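# Remove the curved support from beneath the arch

## Task

Pull the curved wooden centering piece out from beneath the arch so that the arch still stands on its own afterwards and none of its blocks has shifted from where it sat; any number of the four arms may be used.

## Robot and tools

Robots: four identical i2rt Big YAM arms named arm1, arm2, arm3 and arm4. Each has six revolute joints, a two-finger gripper and a wrist camera (arm1_cam_wrist to arm4_cam_wrist). Three fixed room cameras also exist: cam_back, cam_front and cam_top. Fully stretched, a hand reaches roughly 1.0 m from its joint1 axis.

Frame: every pose is in one shared scene frame, origin on the floor, +z up, metres. Arm feet (base_link), each facing along its own +x: arm1 at (0.650, -0.006, 0.794) facing about -x toward the centre; arm2 at (0.000, 0.656, 0.746) facing about -y; arm3 at (-0.649, 0.006, 0.801) facing +x; arm4 at (-0.003, -0.653, 0.754) facing +y. The table tops below the arms are at z=0.720. The hand point sits between the finger pads, about 1 cm behind the tips; the fingers point along the hand's +z axis and open and close along its y axis. Reported hand positions can be off, more so at long reach, and a hand often settles a centimetre or more from where it was sent.

Tool move: one action for any subset of arms. Arguments are arm1..arm4 (each its own object; an arm left out gets nothing new) plus cameras. Inside an arm's object:
- joints: absolute targets keyed by name. joint1_rad -2.879..2.879 (rotation about the foot, positive counter-clockwise seen from above, 0 = along the foot's facing); joint2_rad 0..3.141 (shoulder; 0 = upper arm back and near level, larger lifts it up then forward); joint3_rad 0..3.019 (elbow; 0 = folded, larger opens); joint4_rad -1.692..1.57 (hand pitch, positive tilts fingers up); joint5_rad -1.57..1.57 (hand sideways, positive toward the arm's right); joint6_rad -2.094..2.094 (hand roll, positive clockwise viewed from behind); gripper_m 0..0.093 metres of fingertip gap. Radians for joints.
- target: an absolute hand pose, seven numbers [x, y, z, qw, qx, qy, qz], metres and a unit quaternion in the scene frame, in the same form as the printed hand line. The hand travels a straight line from its current hand_target toward it. When target is given, joints may contain only gripper_m.
- speed: peak speed of that straight path, 0.002..0.5 m/s (default 0.25); rotation is capped at twice the number in rad/s. Only allowed together with target.
- min_time_s: 0.1..8 s, the shortest duration for that arm's joint moves; goes with joints.
All motions in one call begin together. All hand paths in one call finish together, paced by the slowest. A path lasts 0.5 to 10 s; an action at most 15 s. Paths do not avoid obstacles or other arms, and a hand may lag, drift, or overshoot the speed, especially with the arm near straight. Unknown keys make the call invalid; out-of-range values get it refused, and after a refusal the remaining move, wait and finished_scene calls in that reply are skipped. Call move with no arms to get full state and images (and the scene number).

cameras (move and wait): a list of names, ["all"], or [] for none. Omitted means all for an empty move, none otherwise. Images can trail the state slightly; the pictures line gives their order.

Tool wait: seconds 0..10; commands nothing new, the scene keeps running, returns state.

Tool zoom_image: camera (a name from the latest images) and region [x0, y0, x1, y1] in pixels of that image, origin top-left, at most 504 wide and 504 high. Images are 672x504.

Tool finished_scene: scene = the current scene's number. Ends it irreversibly; make no other call after it in that reply. The arch must remain intact with nothing holding it.

Reading results: the move line lists each arm sent a motion with done or its worst status. joint_status and hand_status words: done; off_target (resting away from target, possibly still pushing); time_out (each joint gets a new nearby target and keeps pushing; on_its_own lists joints not yet there, and sending a joint its reported position relieves the push); not_followed (a self/arm collision check held back the command, shown as "joint command not followed" or "pose unreachable"; the arm may keep trying later); limit_stop_at_motor_heat (resend the target). In on_its_own, "held at" is the commanded value, not the measurement. Arms under "as last shown" were not part of the call; their lines repeat earlier values. Joint velocities in rad/s (gripper m/s), "within noise" when still. Joint torques in N m, positive toward larger joint values, including gravity; torques 3 and 4 wrap at ±28. hand_target is the pose the drive is aiming for. Gripper: on a hard object at full grip it reads up to about 0.005 m below the object's width (some read up to 0.002 wider); closed on nothing 0.000 to 0.003. Full force is reached about 0.005 m under the first-contact reading; release by commanding well above the reading.

Cautions: arms keep pushing after contact and can push hard. Two robots squeezing each other, including one gripper closing on another's fingers, is a fault; the collision check may be too late and ignores fingers, housings and wrist cameras. Holding loads, stretching out, or pushing into something heats motors; MOTOR HOT appears at 85 °C and at 100 °C the arm goes limp for 30 to 60 s or more (OVER-TEMPERATURE FAULT). Do not knock anything out of the work area, drop parts, release moving parts, or strike the arch or table. Loose objects may get short random nudges. The scene keeps running while you think; arms hold their last command.

Each tool is called after ">>>" by a JSON object that holds its "name" and its "arguments", one argument or row to a line.

## Session

>>> {"name": "move", "arguments": {

}}

Scene clock: 0.00 s.
Joint torques (N m): no reading
Motor temperatures (°C): arm1=[38 34 37 30 33 32 34] | arm2=[37 32 31 34 36 30 31] | arm3=[30 39 35 33 32 33 37] | arm4=[33 33 32 36 36 28 38]
Heat: arm1: hottest joint1_rad 38 °C; arm2: hottest joint1_rad 37 °C; arm3: hottest joint2_rad 39 °C; arm4: hottest gripper 38 °C.
Joint velocities: within noise
arm1.joint_positions: joint1_rad=-0.338 joint2_rad=+0.579 joint3_rad=+1.357 joint4_rad=-1.551 joint5_rad=-0.092 joint6_rad=+0.681 gripper_m=+0.09396
arm1.joint_status: not commanded
arm1.hand: x=+0.4682 y=+0.0429 z=+1.2854 quat_wxyz=(+0.101, +0.807, -0.442, -0.380) (m; scene frame)
arm1.hand_target: x=+0.4697 y=+0.0423 z=+1.2939 quat_wxyz=(+0.102, +0.803, -0.439, -0.390) (m; scene frame)
arm1.hand_status: not commanded
arm2.joint_positions: joint1_rad=-0.491 joint2_rad=+0.571 joint3_rad=+1.396 joint4_rad=-1.145 joint5_rad=+0.158 joint6_rad=+0.378 gripper_m=+0.09396
arm2.joint_status: not commanded
arm2.hand: x=-0.1424 y=+0.4717 z=+1.3418 quat_wxyz=(-0.330, -0.780, -0.216, +0.486) (m; scene frame)
arm2.hand_target: x=-0.1404 y=+0.4751 z=+1.3501 quat_wxyz=(-0.336, -0.774, -0.213, +0.492) (m; scene frame)
arm2.hand_status: not commanded
arm3.joint_positions: joint1_rad=-0.617 joint2_rad=+0.648 joint3_rad=+1.424 joint4_rad=-1.441 joint5_rad=-0.053 joint6_rad=+0.679 gripper_m=+0.09396
arm3.joint_status: not commanded
arm3.hand: x=-0.4492 y=-0.1083 z=+1.3285 quat_wxyz=(-0.435, -0.518, -0.735, -0.041) (m; scene frame)
arm3.hand_target: x=-0.4509 y=-0.1071 z=+1.3401 quat_wxyz=(-0.447, -0.514, -0.731, -0.042) (m; scene frame)
arm3.hand_status: not commanded
arm4.joint_positions: joint1_rad=-0.377 joint2_rad=+0.615 joint3_rad=+1.493 joint4_rad=-1.274 joint5_rad=+0.157 joint6_rad=-0.616 gripper_m=+0.09396
arm4.joint_status: not commanded
arm4.hand: x=+0.0978 y=-0.4603 z=+1.3602 quat_wxyz=(-0.554, +0.623, -0.545, -0.090) (m; scene frame)
arm4.hand_target: x=+0.0963 y=-0.4637 z=+1.3683 quat_wxyz=(-0.562, +0.618, -0.542, -0.093) (m; scene frame)
arm4.hand_status: not commanded
pictures: arm1_cam_wrist, arm2_cam_wrist, arm3_cam_wrist, arm4_cam_wrist, cam_back, cam_front, cam_top

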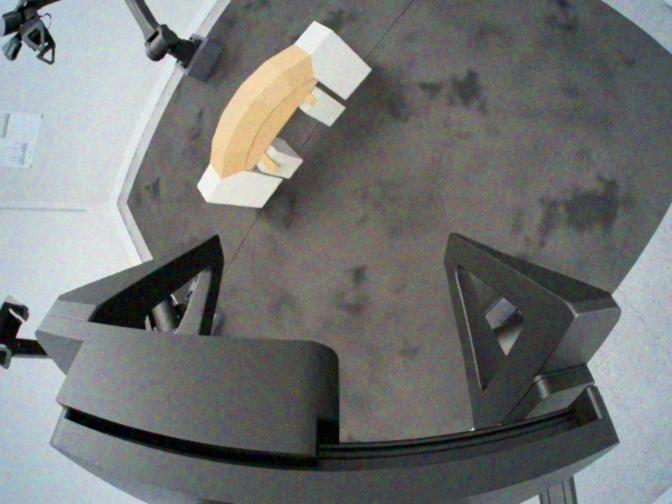

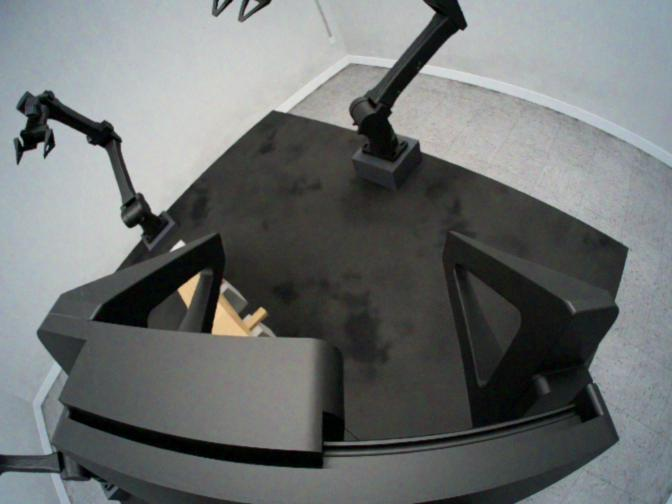

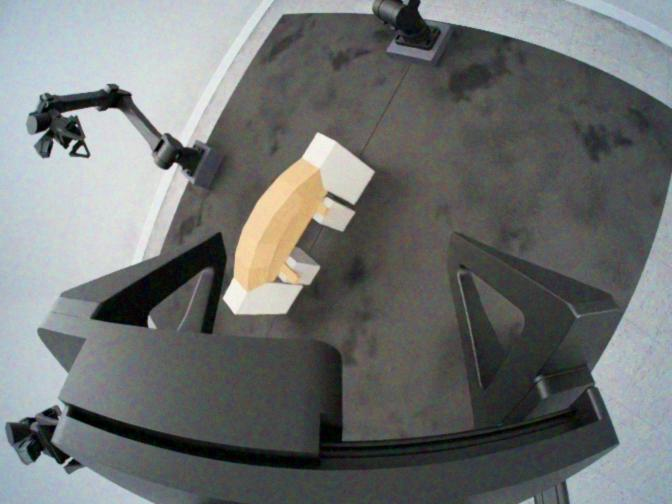

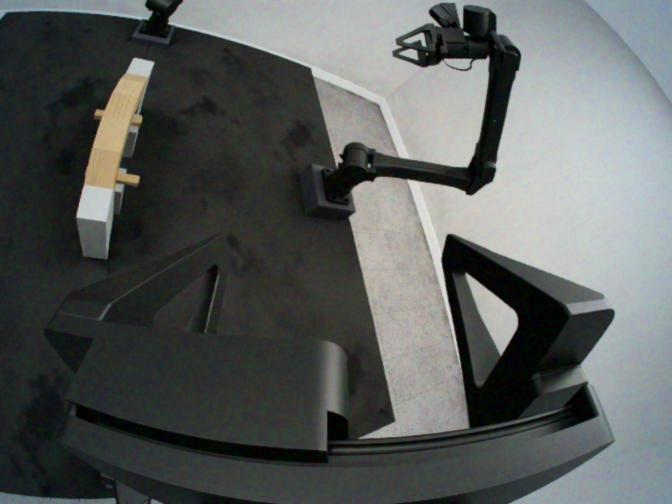

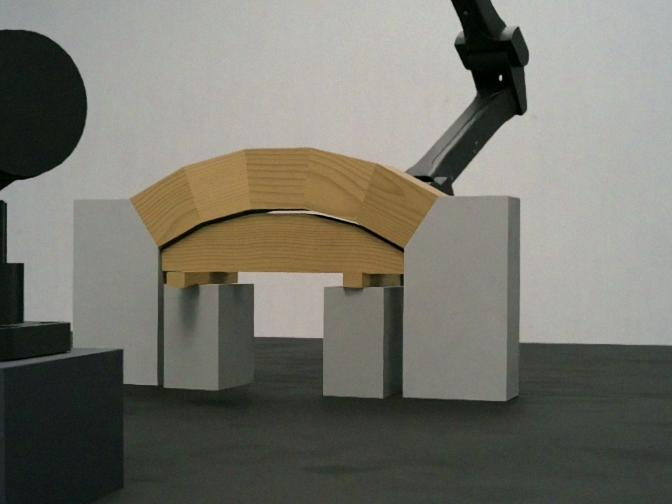

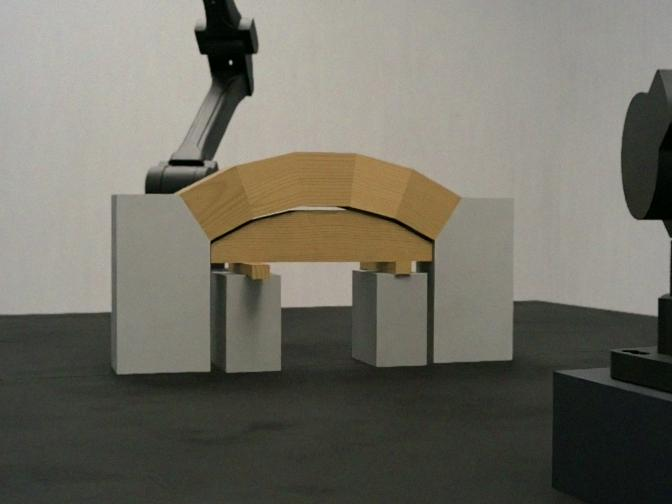

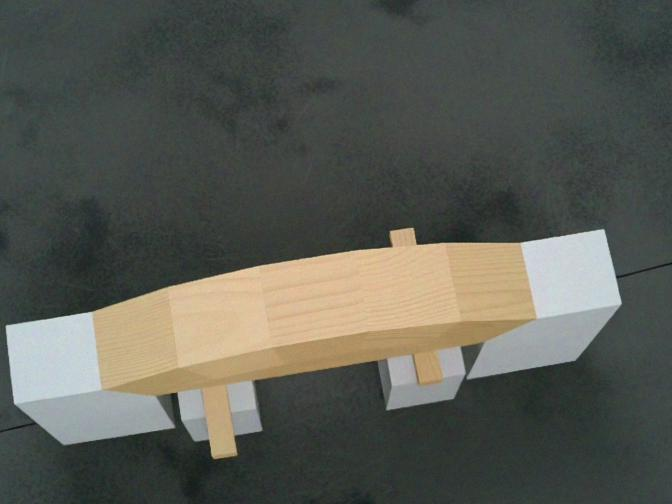

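>>> {"name": "zoom_image", "arguments": {
  "camera": "cam_back",
  "region": [60, 130, 540, 420]
}}

>>> {"name": "zoom_image", "arguments": {
  "camera": "cam_front",
  "region": [100, 130, 530, 400]
}}

>>> {"name": "zoom_image", "arguments": {
  "camera": "cam_top",
  "region": [0, 200, 504, 480]
}}

Scaled by 1.050 from the camera's 672x504 image, which has a finer 960x720 frame.

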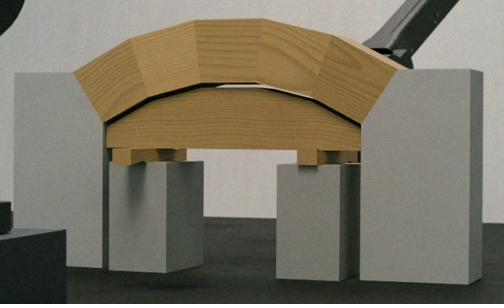

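Scaled by 1.172 from the camera's 672x504 image, which has a finer 960x720 frame.

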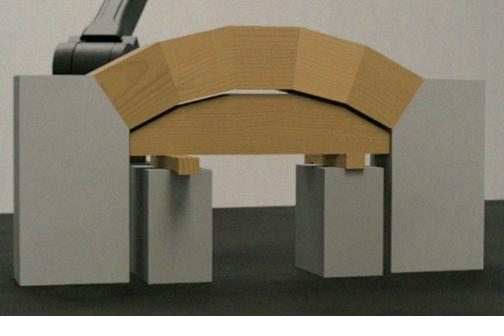

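Scaled by 1.000.

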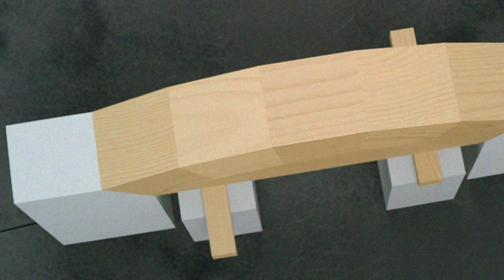

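>>> {"name": "zoom_image", "arguments": {
  "camera": "cam_back",
  "region": [150, 230, 270, 320]
}}

>>> {"name": "zoom_image", "arguments": {
  "camera": "cam_back",
  "region": [310, 230, 430, 320]
}}

>>> {"name": "zoom_image", "arguments": {
  "camera": "cam_front",
  "region": [200, 230, 320, 320]
}}

>>> {"name": "zoom_image", "arguments": {
  "camera": "cam_front",
  "region": [340, 230, 460, 320]
}}

>>> {"name": "zoom_image", "arguments": {
  "camera": "arm1_cam_wrist",
  "region": [190, 10, 390, 220]
}}

>>> {"name": "zoom_image", "arguments": {
  "camera": "cam_front",
  "region": [200, 180, 450, 280]
}}

Scaled by 4.200 from the camera's 672x504 image, which has a finer 960x720 frame.

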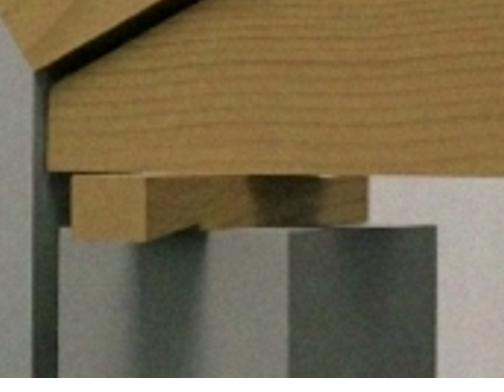

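Scaled by 4.200 from the camera's 672x504 image, which has a finer 960x720 frame.

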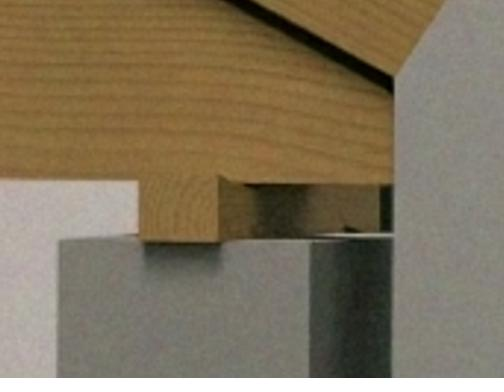

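Scaled by 4.200 from the camera's 672x504 image, which has a finer 960x720 frame.

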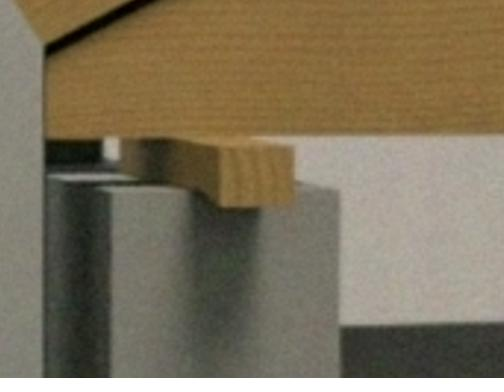

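Scaled by 4.200 from the camera's 672x504 image, which has a finer 960x720 frame.

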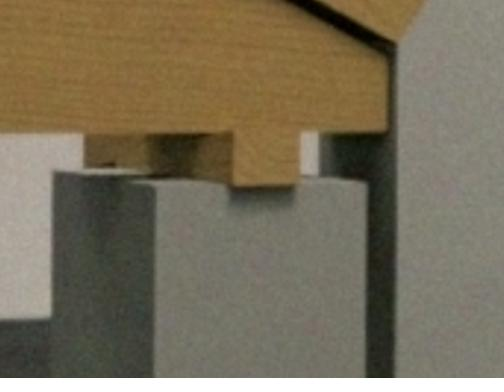

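Scaled by 2.400 from the camera's 672x504 image, which has a finer 960x720 frame.

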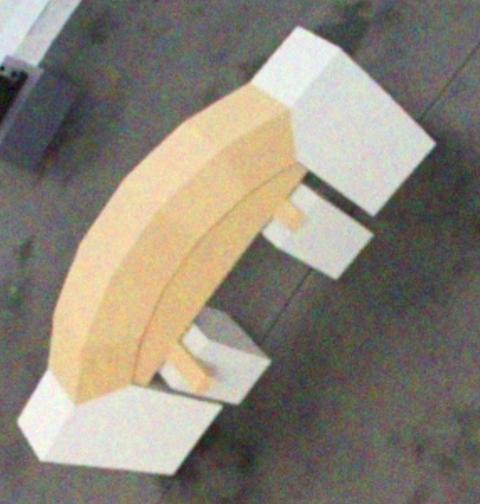

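Scaled by 2.016 from the camera's 672x504 image, which has a finer 960x720 frame.

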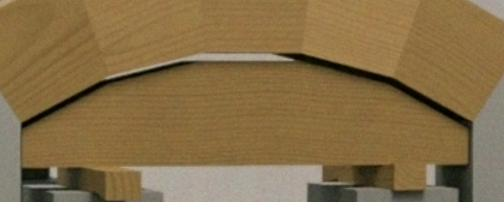

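>>> {"name": "zoom_image", "arguments": {
  "camera": "cam_front",
  "region": [200, 190, 330, 270]
}}

>>> {"name": "zoom_image", "arguments": {
  "camera": "cam_front",
  "region": [320, 190, 450, 270]
}}

>>> {"name": "zoom_image", "arguments": {
  "camera": "cam_back",
  "region": [150, 190, 290, 280]
}}

>>> {"name": "zoom_image", "arguments": {
  "camera": "cam_back",
  "region": [270, 190, 420, 280]
}}

Scaled by 3.877 from the camera's 672x504 image, which has a finer 960x720 frame.

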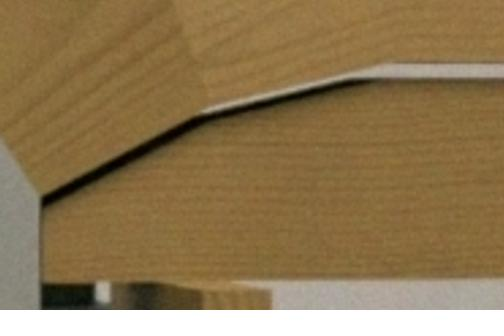

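Scaled by 3.877 from the camera's 672x504 image, which has a finer 960x720 frame.

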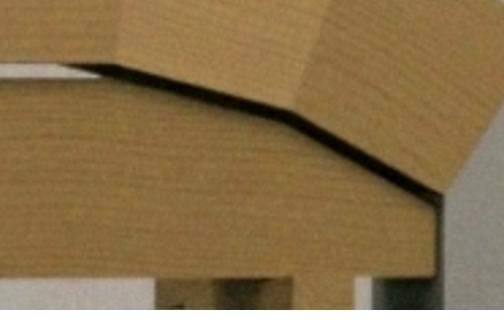

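Scaled by 3.600 from the camera's 672x504 image, which has a finer 960x720 frame.

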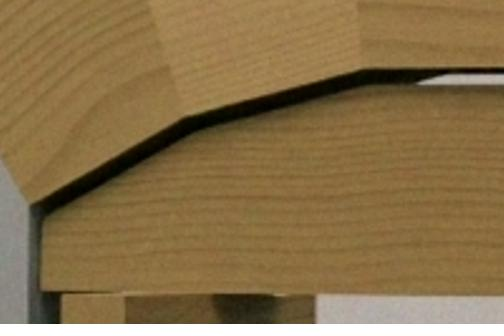

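Scaled by 3.360 from the camera's 672x504 image, which has a finer 960x720 frame.

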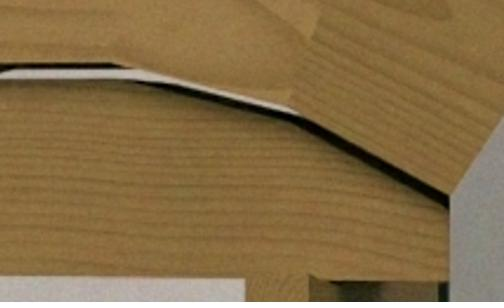

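>>> {"name": "move", "arguments": {
  "arm1": {"target":[0.26,-0.02,1.05,-0.029,0.7065,-0.029,-0.7065]},
  "arm3": {"target":[-0.29,0.02,1.08,0.5,0.5,0.5,0.5]},
  "cameras": ["arm1_cam_wrist","arm3_cam_wrist"]
}}

Scene clock: 9.97 s.
Joint torques (N m): arm1=[-1.61 0.03 6.3 3.51 -0.11 -0.22] | arm2=[1.03 3.72 9.5 2.5 0.08 -0.02] | arm3=[0.67 0.73 10.89 2.21 0.27 0.11] | arm4=[-0.73 4.84 8.25 2.28 0.07 0.07]
Motor temperatures (°C): arm1=[38 34 38 30 33 32 34] | arm2=[36 32 32 34 36 29 31] | arm3=[30 39 38 33 32 33 37] | arm4=[33 33 33 36 36 28 38]
Heat: arm1: hottest joint1_rad 38 °C; arm2: hottest joint1_rad 36 °C; arm3: hottest joint2_rad 39 °C; arm4: hottest gripper 38 °C.
move: arm1 done; arm3 done
Joint velocities: within noise
arm1.joint_positions: joint1_rad=+0.162 joint2_rad=+0.832 joint3_rad=+0.301 joint4_rad=+0.532 joint5_rad=+0.206 joint6_rad=+0.021 gripper_m=+0.09396
arm1.joint_status: not commanded
arm1.hand: x=+0.2595 y=-0.0259 z=+1.0585 quat_wxyz=(-0.020, +0.705, -0.029, -0.709) (m; scene frame)
arm1.hand_target: x=+0.2602 y=-0.0201 z=+1.0502 quat_wxyz=(-0.029, +0.707, -0.029, -0.706) (m; scene frame)
arm1.hand_status: done (0.010 m and 1.1 deg from the pose sent, 0.321 m and 63.9 deg at the start)
arm2, arm4: as last shown
arm3.joint_positions: joint1_rad=+0.021 joint2_rad=+0.584 joint3_rad=+0.282 joint4_rad=+0.303 joint5_rad=+0.066 joint6_rad=+1.566 gripper_m=+0.09396
arm3.joint_status: not commanded
arm3.hand: x=-0.2913 y=+0.0167 z=+1.0810 quat_wxyz=(-0.503, -0.500, -0.503, -0.494) (m; scene frame)
arm3.hand_target: x=-0.2901 y=+0.0200 z=+1.0799 quat_wxyz=(-0.500, -0.500, -0.500, -0.500) (m; scene frame)
arm3.hand_status: done (0.004 m and 0.8 deg from the pose sent, 0.322 m and 60.3 deg at the start)
pictures: arm1_cam_wrist, arm3_cam_wrist
camera_calibration:
arm1_cam_wrist: T_world_to_cam=[[0.0832077, 0.996456, -0.0122928, 0.0161506], [0.57375, -0.0579888, -0.816975, 0.717596], [-0.814793, 0.0609257, -0.576542, 0.951003], [0, 0, 0, 1]] pos_world=[0.361807, -0.0324213, 1.13475]
arm3_cam_wrist: T_world_to_cam=[[0.00764884, -0.00651576, -0.99995, 1.08409], [-0.603961, 0.796954, -0.00981285, -0.176706], [0.796977, 0.604005, 0.0021605, 0.347461], [0, 0, 0, 1]] pos_world=[-0.391935, -0.061978, 1.08155]

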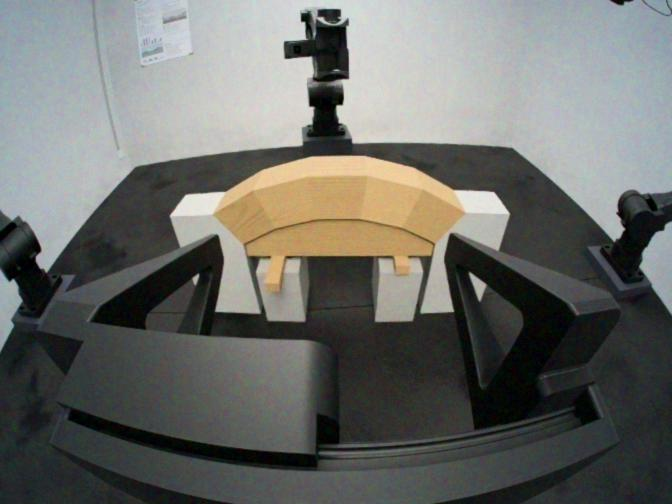

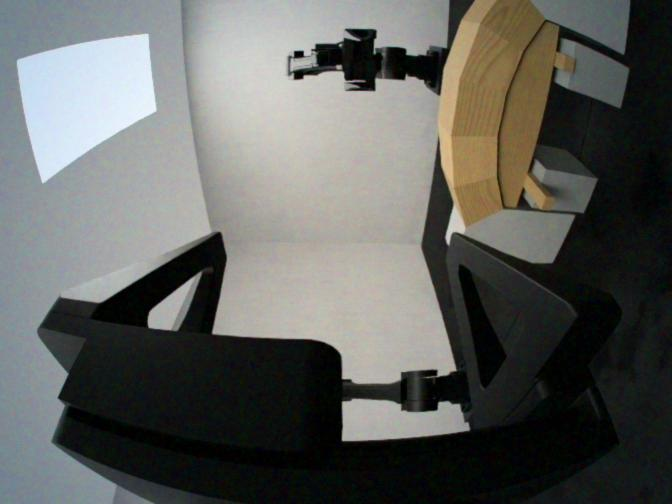

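>>> {"name": "move", "arguments": {
  "arm1": {"target":[0.19,-0.016,0.88,-0.029,0.7065,-0.029,-0.7065],"joints":{"gripper_m":0.06},"speed":0.12},
  "arm3": {"target":[-0.26,0.02,0.9,0.5,0.5,0.5,0.5],"speed":0.12},
  "cameras": ["all"]
}}

Scene clock: 13.67 s.
Joint torques (N m): arm1=[-1.61 -7.18 2.4 3.59 -0.12 -0.23] | arm2=[1.14 3.84 9.5 2.41 0.1 -0.01] | arm3=[0.26 -6.07 2.7 2.28 0.11 0.09] | arm4=[-0.91 4.42 8.4 2.28 0.07 0.09]
Motor temperatures (°C): arm1=[38 34 38 30 32 32 34] | arm2=[36 32 33 34 35 29 30] | arm3=[30 39 38 33 32 33 37] | arm4=[33 33 33 36 36 28 38]
Heat: arm1: hottest joint1_rad 38 °C; arm2: hottest joint1_rad 36 °C; arm3: hottest joint2_rad 39 °C; arm4: hottest gripper 38 °C.
move: arm1 done; arm3 off_target
Joint velocities: within noise
arm1.joint_positions: joint1_rad=+0.124 joint2_rad=+1.874 joint3_rad=+0.326 joint4_rad=+1.525 joint5_rad=+0.168 joint6_rad=+0.020 gripper_m=+0.06011
arm1.joint_status: all done
arm1.hand: x=+0.1959 y=-0.0222 z=+0.8801 quat_wxyz=(-0.022, +0.713, -0.028, -0.700) (m; scene frame)
arm1.hand_target: x=+0.1902 y=-0.0160 z=+0.8801 quat_wxyz=(-0.029, +0.707, -0.029, -0.706) (m; scene frame)
arm1.hand_status: done (0.009 m and 1.3 deg from the pose sent, 0.192 m and 1.0 deg at the start)
arm2, arm4: as last shown
arm3.joint_positions: joint1_rad=+0.021 joint2_rad=+1.718 joint3_rad=+0.124 joint4_rad=+1.535 joint5_rad=+0.066 joint6_rad=+1.570 gripper_m=+0.09396
arm3.joint_status: not commanded
arm3.hand: x=-0.2653 y=+0.0171 z=+0.8967 quat_wxyz=(-0.488, -0.515, -0.517, -0.479) (m; scene frame)
arm3.hand_target: x=-0.2599 y=+0.0201 z=+0.9006 quat_wxyz=(-0.489, -0.511, -0.511, -0.489) (m; scene frame)
arm3.hand_status: off_target (0.007 m and 3.9 deg from the pose sent, 0.184 m and 0.8 deg at the start; a joint's target at an end of its range on 23 of 71 steps)
pictures: arm1_cam_wrist, arm2_cam_wrist, arm3_cam_wrist, arm4_cam_wrist, cam_back, cam_front, cam_top
camera_calibration:
arm1_cam_wrist: T_world_to_cam=[[0.0836461, 0.996469, -0.00722022, 0.0109432], [0.592872, -0.0555882, -0.803376, 0.592813], [-0.800941, 0.0629186, -0.595429, 0.810135], [0, 0, 0, 1]] pos_world=[0.296493, -0.0289236, 0.958709]
arm3_cam_wrist: T_world_to_cam=[[-0.0520972, -0.00629201, -0.998622, 0.882609], [-0.603079, 0.797243, 0.0264389, -0.195395], [0.795979, 0.603625, -0.0453288, 0.369282], [0, 0, 0, 1]] pos_world=[-0.365797, -0.0615775, 0.903298]

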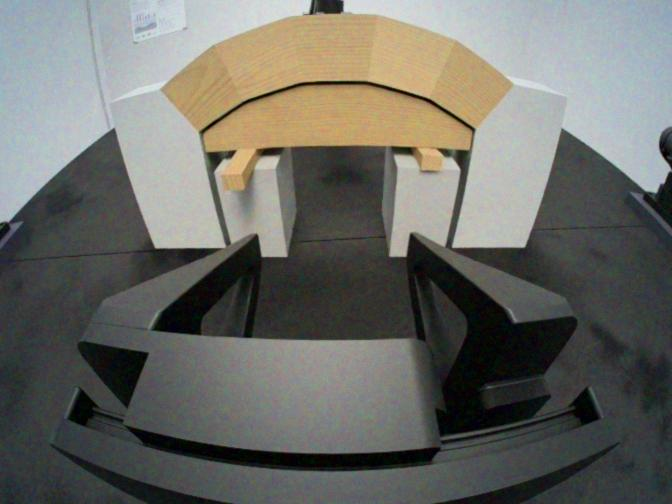

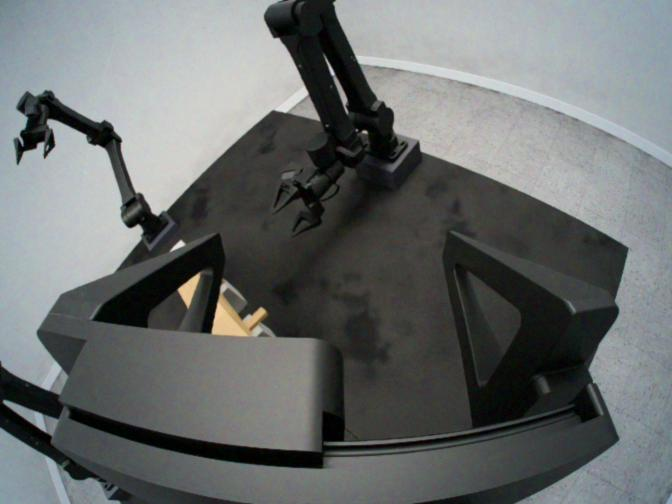

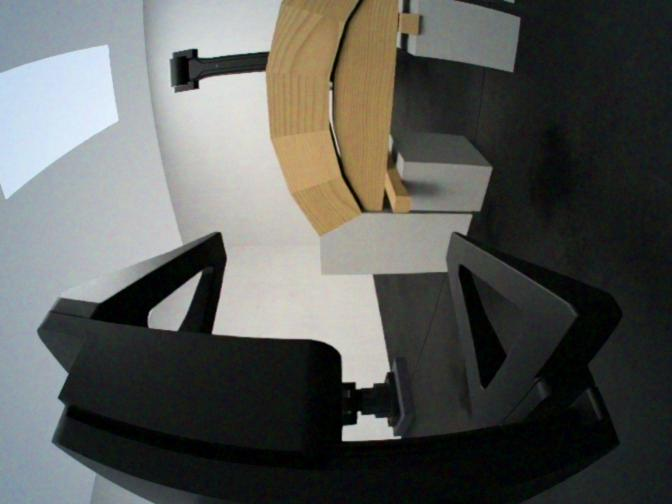

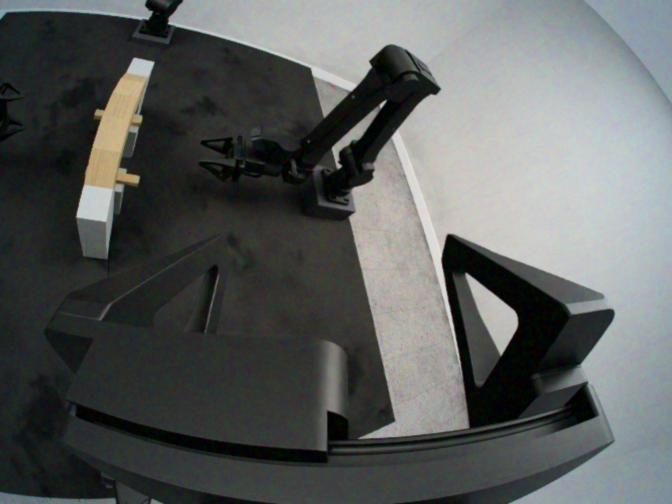

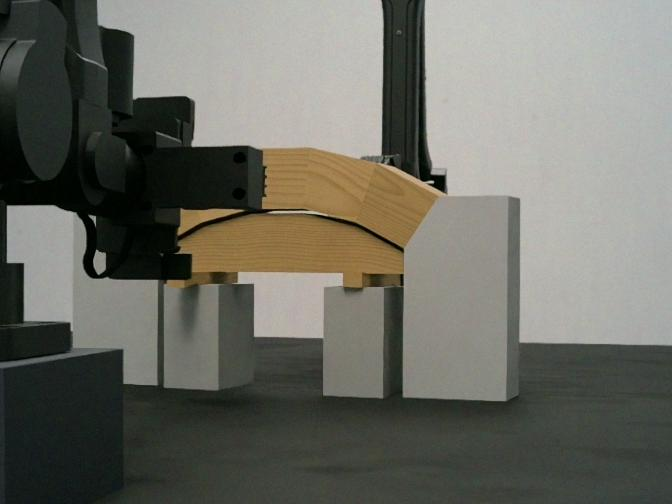

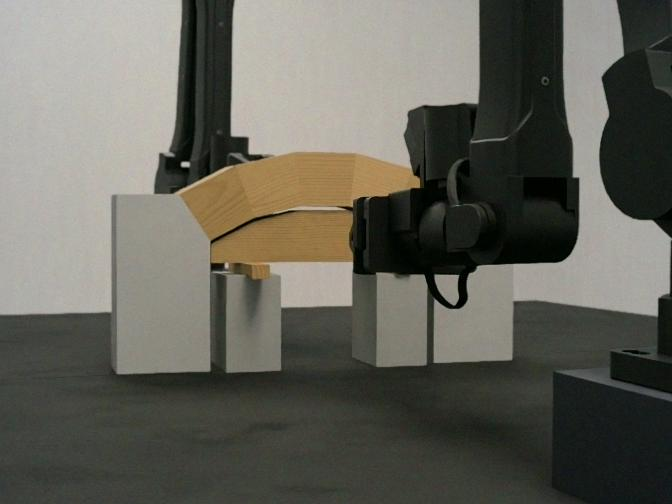

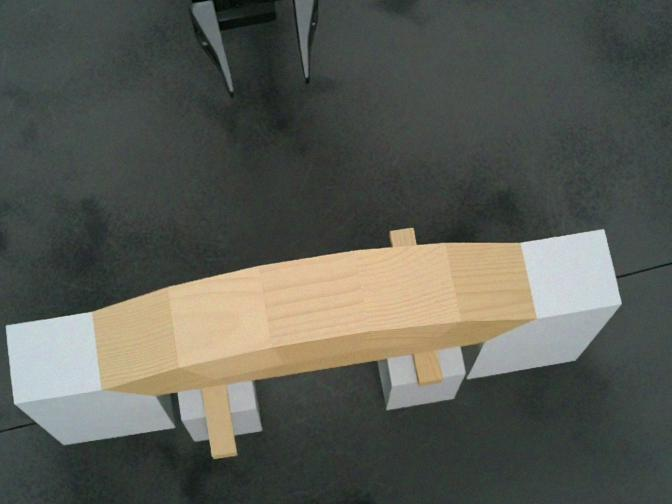

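>>> {"name": "zoom_image", "arguments": {
  "camera": "cam_front",
  "region": [320, 90, 600, 320]
}}

>>> {"name": "zoom_image", "arguments": {
  "camera": "cam_back",
  "region": [0, 80, 320, 320]
}}

>>> {"name": "zoom_image", "arguments": {
  "camera": "arm2_cam_wrist",
  "region": [170, 130, 430, 350]
}}

>>> {"name": "zoom_image", "arguments": {
  "camera": "arm4_cam_wrist",
  "region": [60, 40, 340, 240]
}}

Scaled by 1.800 from the camera's 672x504 image, which has a finer 960x720 frame.

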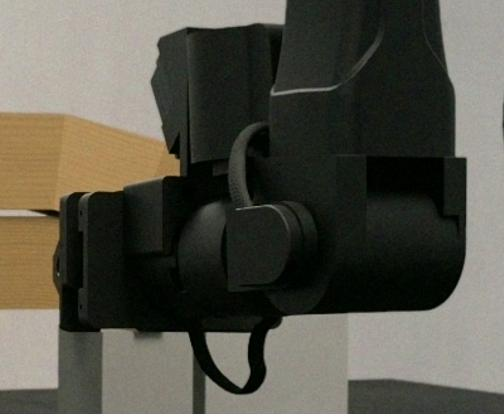

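Scaled by 1.575 from the camera's 672x504 image, which has a finer 960x720 frame.

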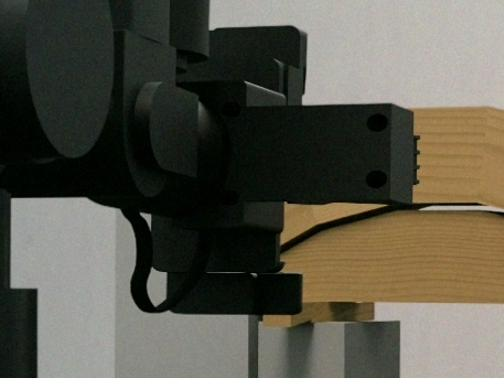

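Scaled by 1.938 from the camera's 672x504 image, which has a finer 960x720 frame.

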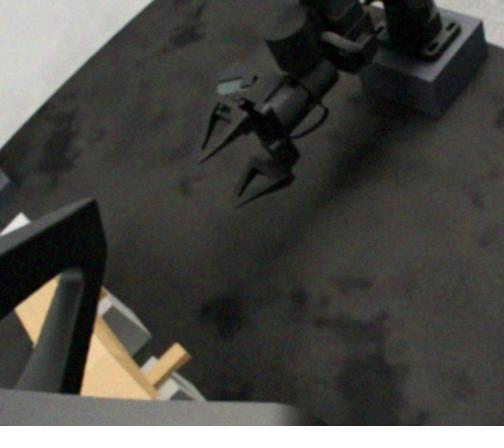

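Scaled by 1.800 from the camera's 672x504 image, which has a finer 960x720 frame.

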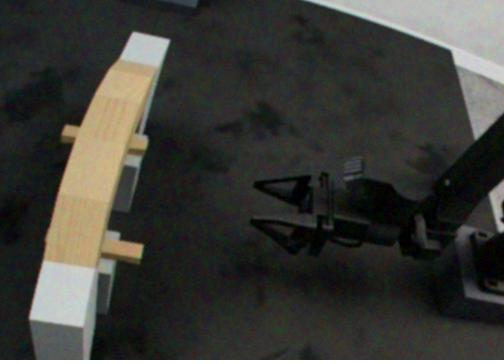

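>>> {"name": "move", "arguments": {
  "arm1": {"target":[0.080,-0.004,0.88,-0.029,0.7065,-0.029,-0.7065],"speed":0.1},
  "cameras": ["arm1_cam_wrist","cam_top","cam_front","cam_back"]
}}

Scene clock: 17.87 s.
Joint torques (N m): arm1=[-1.49 -10.23 4.83 1.7 -0.12 -0.22] | arm2=[1.32 3.84 9.5 2.43 0.11 -0.01] | arm3=[0.21 -5.89 2.67 2.25 0.1 0.1] | arm4=[-1.2 4.13 8.29 2.29 0.03 0.11]
Motor temperatures (°C): arm1=[38 34 38 31 32 32 34] | arm2=[36 32 33 34 35 29 30] | arm3=[30 39 38 33 32 33 37] | arm4=[33 33 33 36 36 28 38]
Heat: arm1: hottest joint1_rad 38 °C; arm2: hottest joint1_rad 36 °C; arm3: hottest joint2_rad 39 °C; arm4: hottest gripper 38 °C.
move: arm1 off_target
Joint velocities: within noise
arm1.joint_positions: joint1_rad=+0.070 joint2_rad=+1.932 joint3_rad=+0.611 joint4_rad=+1.333 joint5_rad=+0.115 joint6_rad=+0.020 gripper_m=+0.06011
arm1.joint_status: not commanded
arm1.hand: x=+0.0899 y=-0.0115 z=+0.8901 quat_wxyz=(-0.020, +0.701, -0.029, -0.713) (m; scene frame)
arm1.hand_target: x=+0.0808 y=-0.0040 z=+0.8801 quat_wxyz=(-0.029, +0.707, -0.029, -0.706) (m; scene frame)
arm1.hand_status: off_target (0.016 m and 1.4 deg from the pose sent, 0.117 m and 1.3 deg at the start)
arm2, arm3, arm4: as last shown
pictures: arm1_cam_wrist, cam_back, cam_front, cam_top
camera_calibration:
arm1_cam_wrist: T_world_to_cam=[[0.0836967, 0.996407, -0.0129272, 0.0143714], [0.56439, -0.0580913, -0.823462, 0.684696], [-0.821255, 0.0616251, -0.567224, 0.70715], [0, 0, 0, 1]] pos_world=[0.193112, -0.0181231, 0.96512]

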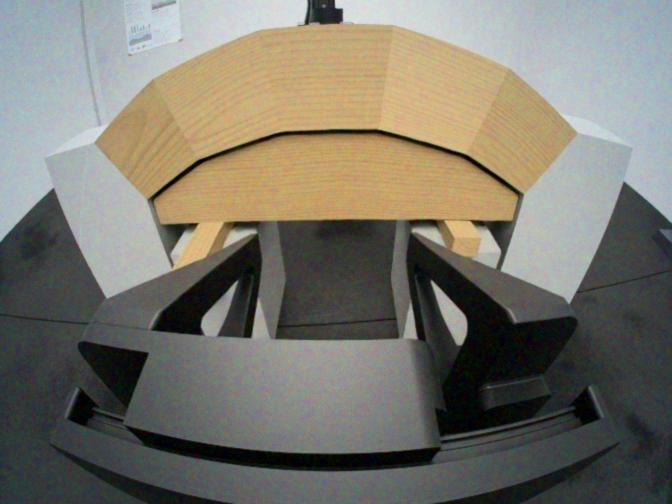

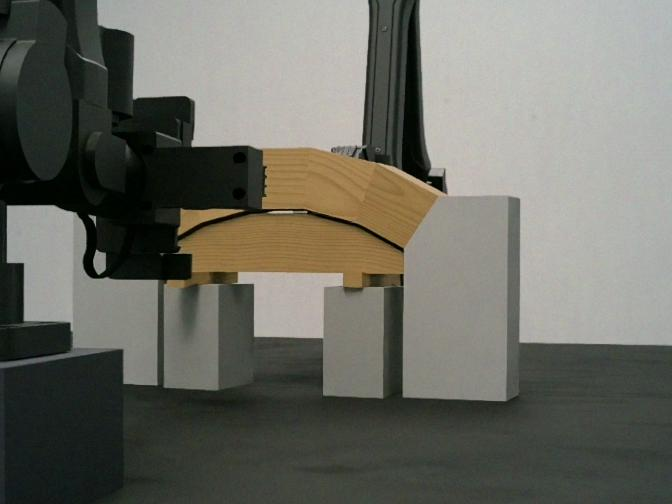

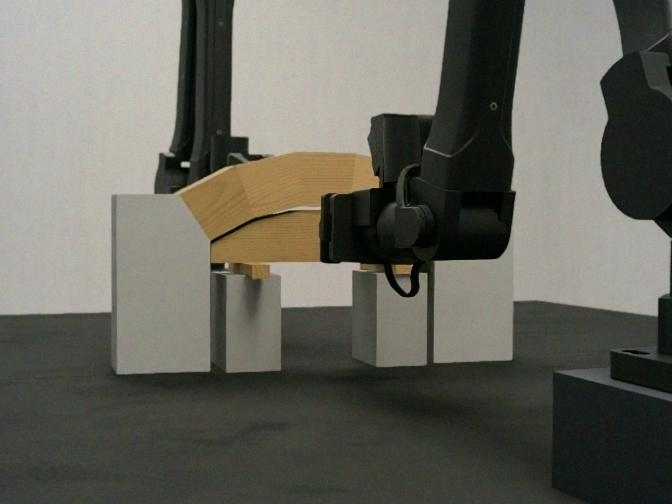

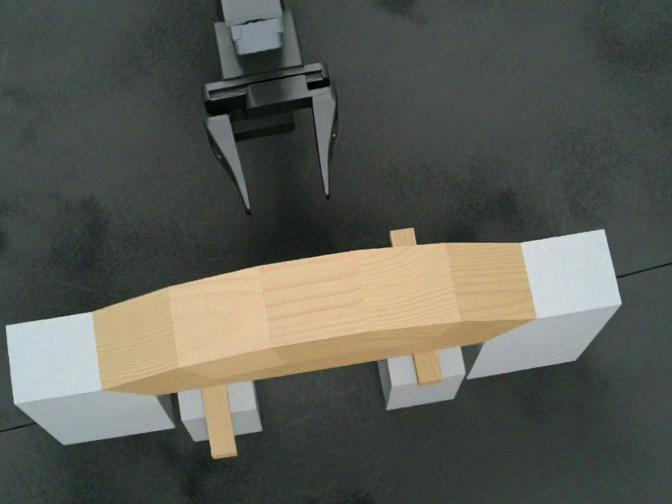

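>>> {"name": "move", "arguments": {
  "arm1": {"target":[0.030,0.0,0.875,-0.029,0.7065,-0.029,-0.7065],"speed":0.06},
  "cameras": ["arm1_cam_wrist","cam_top","cam_front","arm3_cam_wrist"]
}}

Scene clock: 19.67 s.
Joint torques (N m): arm1=[-1.67 -11.81 5.71 1.77 -0.12 -0.23] | arm2=[1.2 3.72 9.46 2.43 0.1 -0.01] | arm3=[0.32 -5.89 2.66 2.25 0.1 0.1] | arm4=[-1.26 4.19 8.35 2.36 0.07 0.08]
Motor temperatures (°C): arm1=[38 34 38 30 32 32 34] | arm2=[36 32 33 34 35 29 30] | arm3=[30 39 38 33 32 33 37] | arm4=[33 33 33 36 36 28 38]
Heat: arm1: hottest joint1_rad 38 °C; arm2: hottest joint1_rad 36 °C; arm3: hottest joint2_rad 39 °C; arm4: hottest gripper 38 °C.
move: arm1 off_target
Joint velocities: within noise
arm1.joint_positions: joint1_rad=+0.058 joint2_rad=+1.993 joint3_rad=+0.752 joint4_rad=+1.253 joint5_rad=+0.103 joint6_rad=+0.020 gripper_m=+0.06011
arm1.joint_status: not commanded
arm1.hand: x=+0.0408 y=-0.0086 z=+0.8859 quat_wxyz=(-0.020, +0.701, -0.029, -0.712) (m; scene frame)
arm1.hand_target: x=+0.0310 y=+0.0001 z=+0.8751 quat_wxyz=(-0.029, +0.707, -0.029, -0.706) (m; scene frame)
arm1.hand_status: off_target (0.018 m and 1.3 deg from the pose sent, 0.063 m and 1.4 deg at the start)
arm2, arm3, arm4: as last shown
pictures: arm1_cam_wrist, arm3_cam_wrist, cam_front, cam_top
camera_calibration:
arm1_cam_wrist: T_world_to_cam=[[0.0833153, 0.996443, -0.0126165, 0.0151948], [0.565321, -0.0576866, -0.822851, 0.708493], [-0.820652, 0.0614237, -0.568117, 0.665085], [0, 0, 0, 1]] pos_world=[0.144012, -0.0151222, 0.961022]
arm3_cam_wrist: T_world_to_cam=[[-0.0520972, -0.00629201, -0.998622, 0.882609], [-0.603079, 0.797243, 0.0264389, -0.195395], [0.795979, 0.603625, -0.0453288, 0.369282], [0, 0, 0, 1]] pos_world=[-0.365797, -0.0615775, 0.903298]

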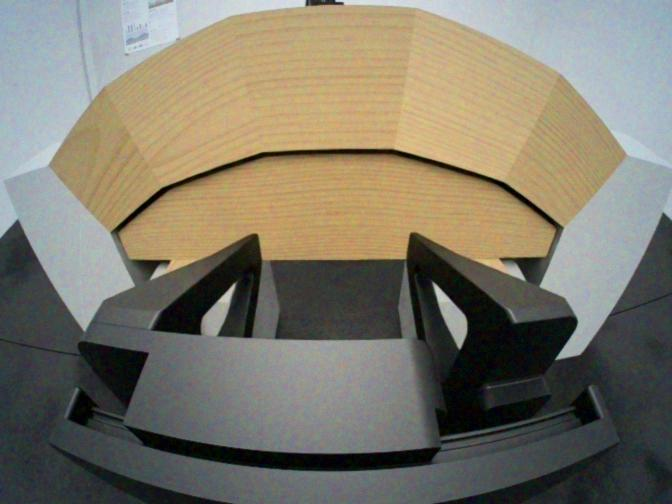

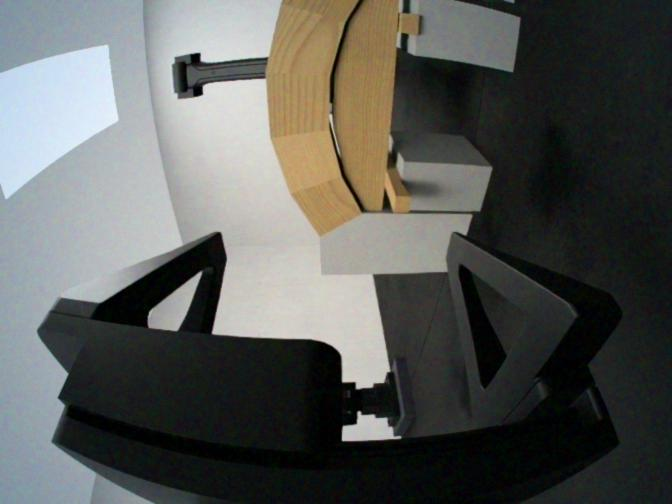

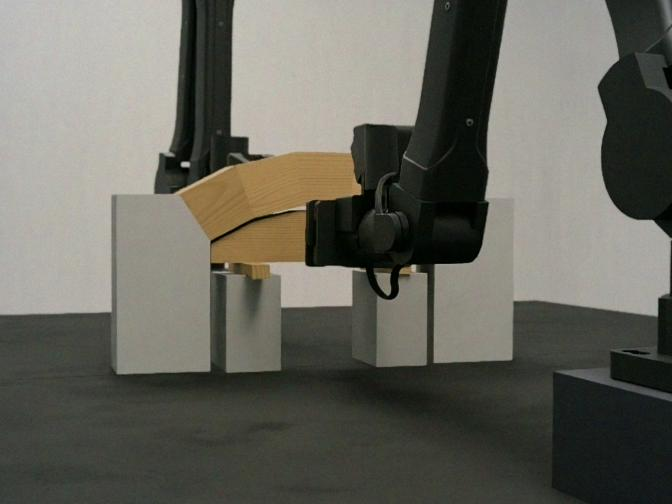

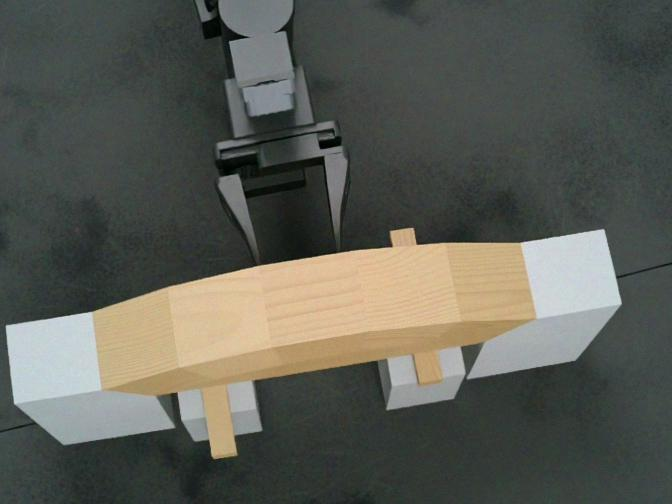

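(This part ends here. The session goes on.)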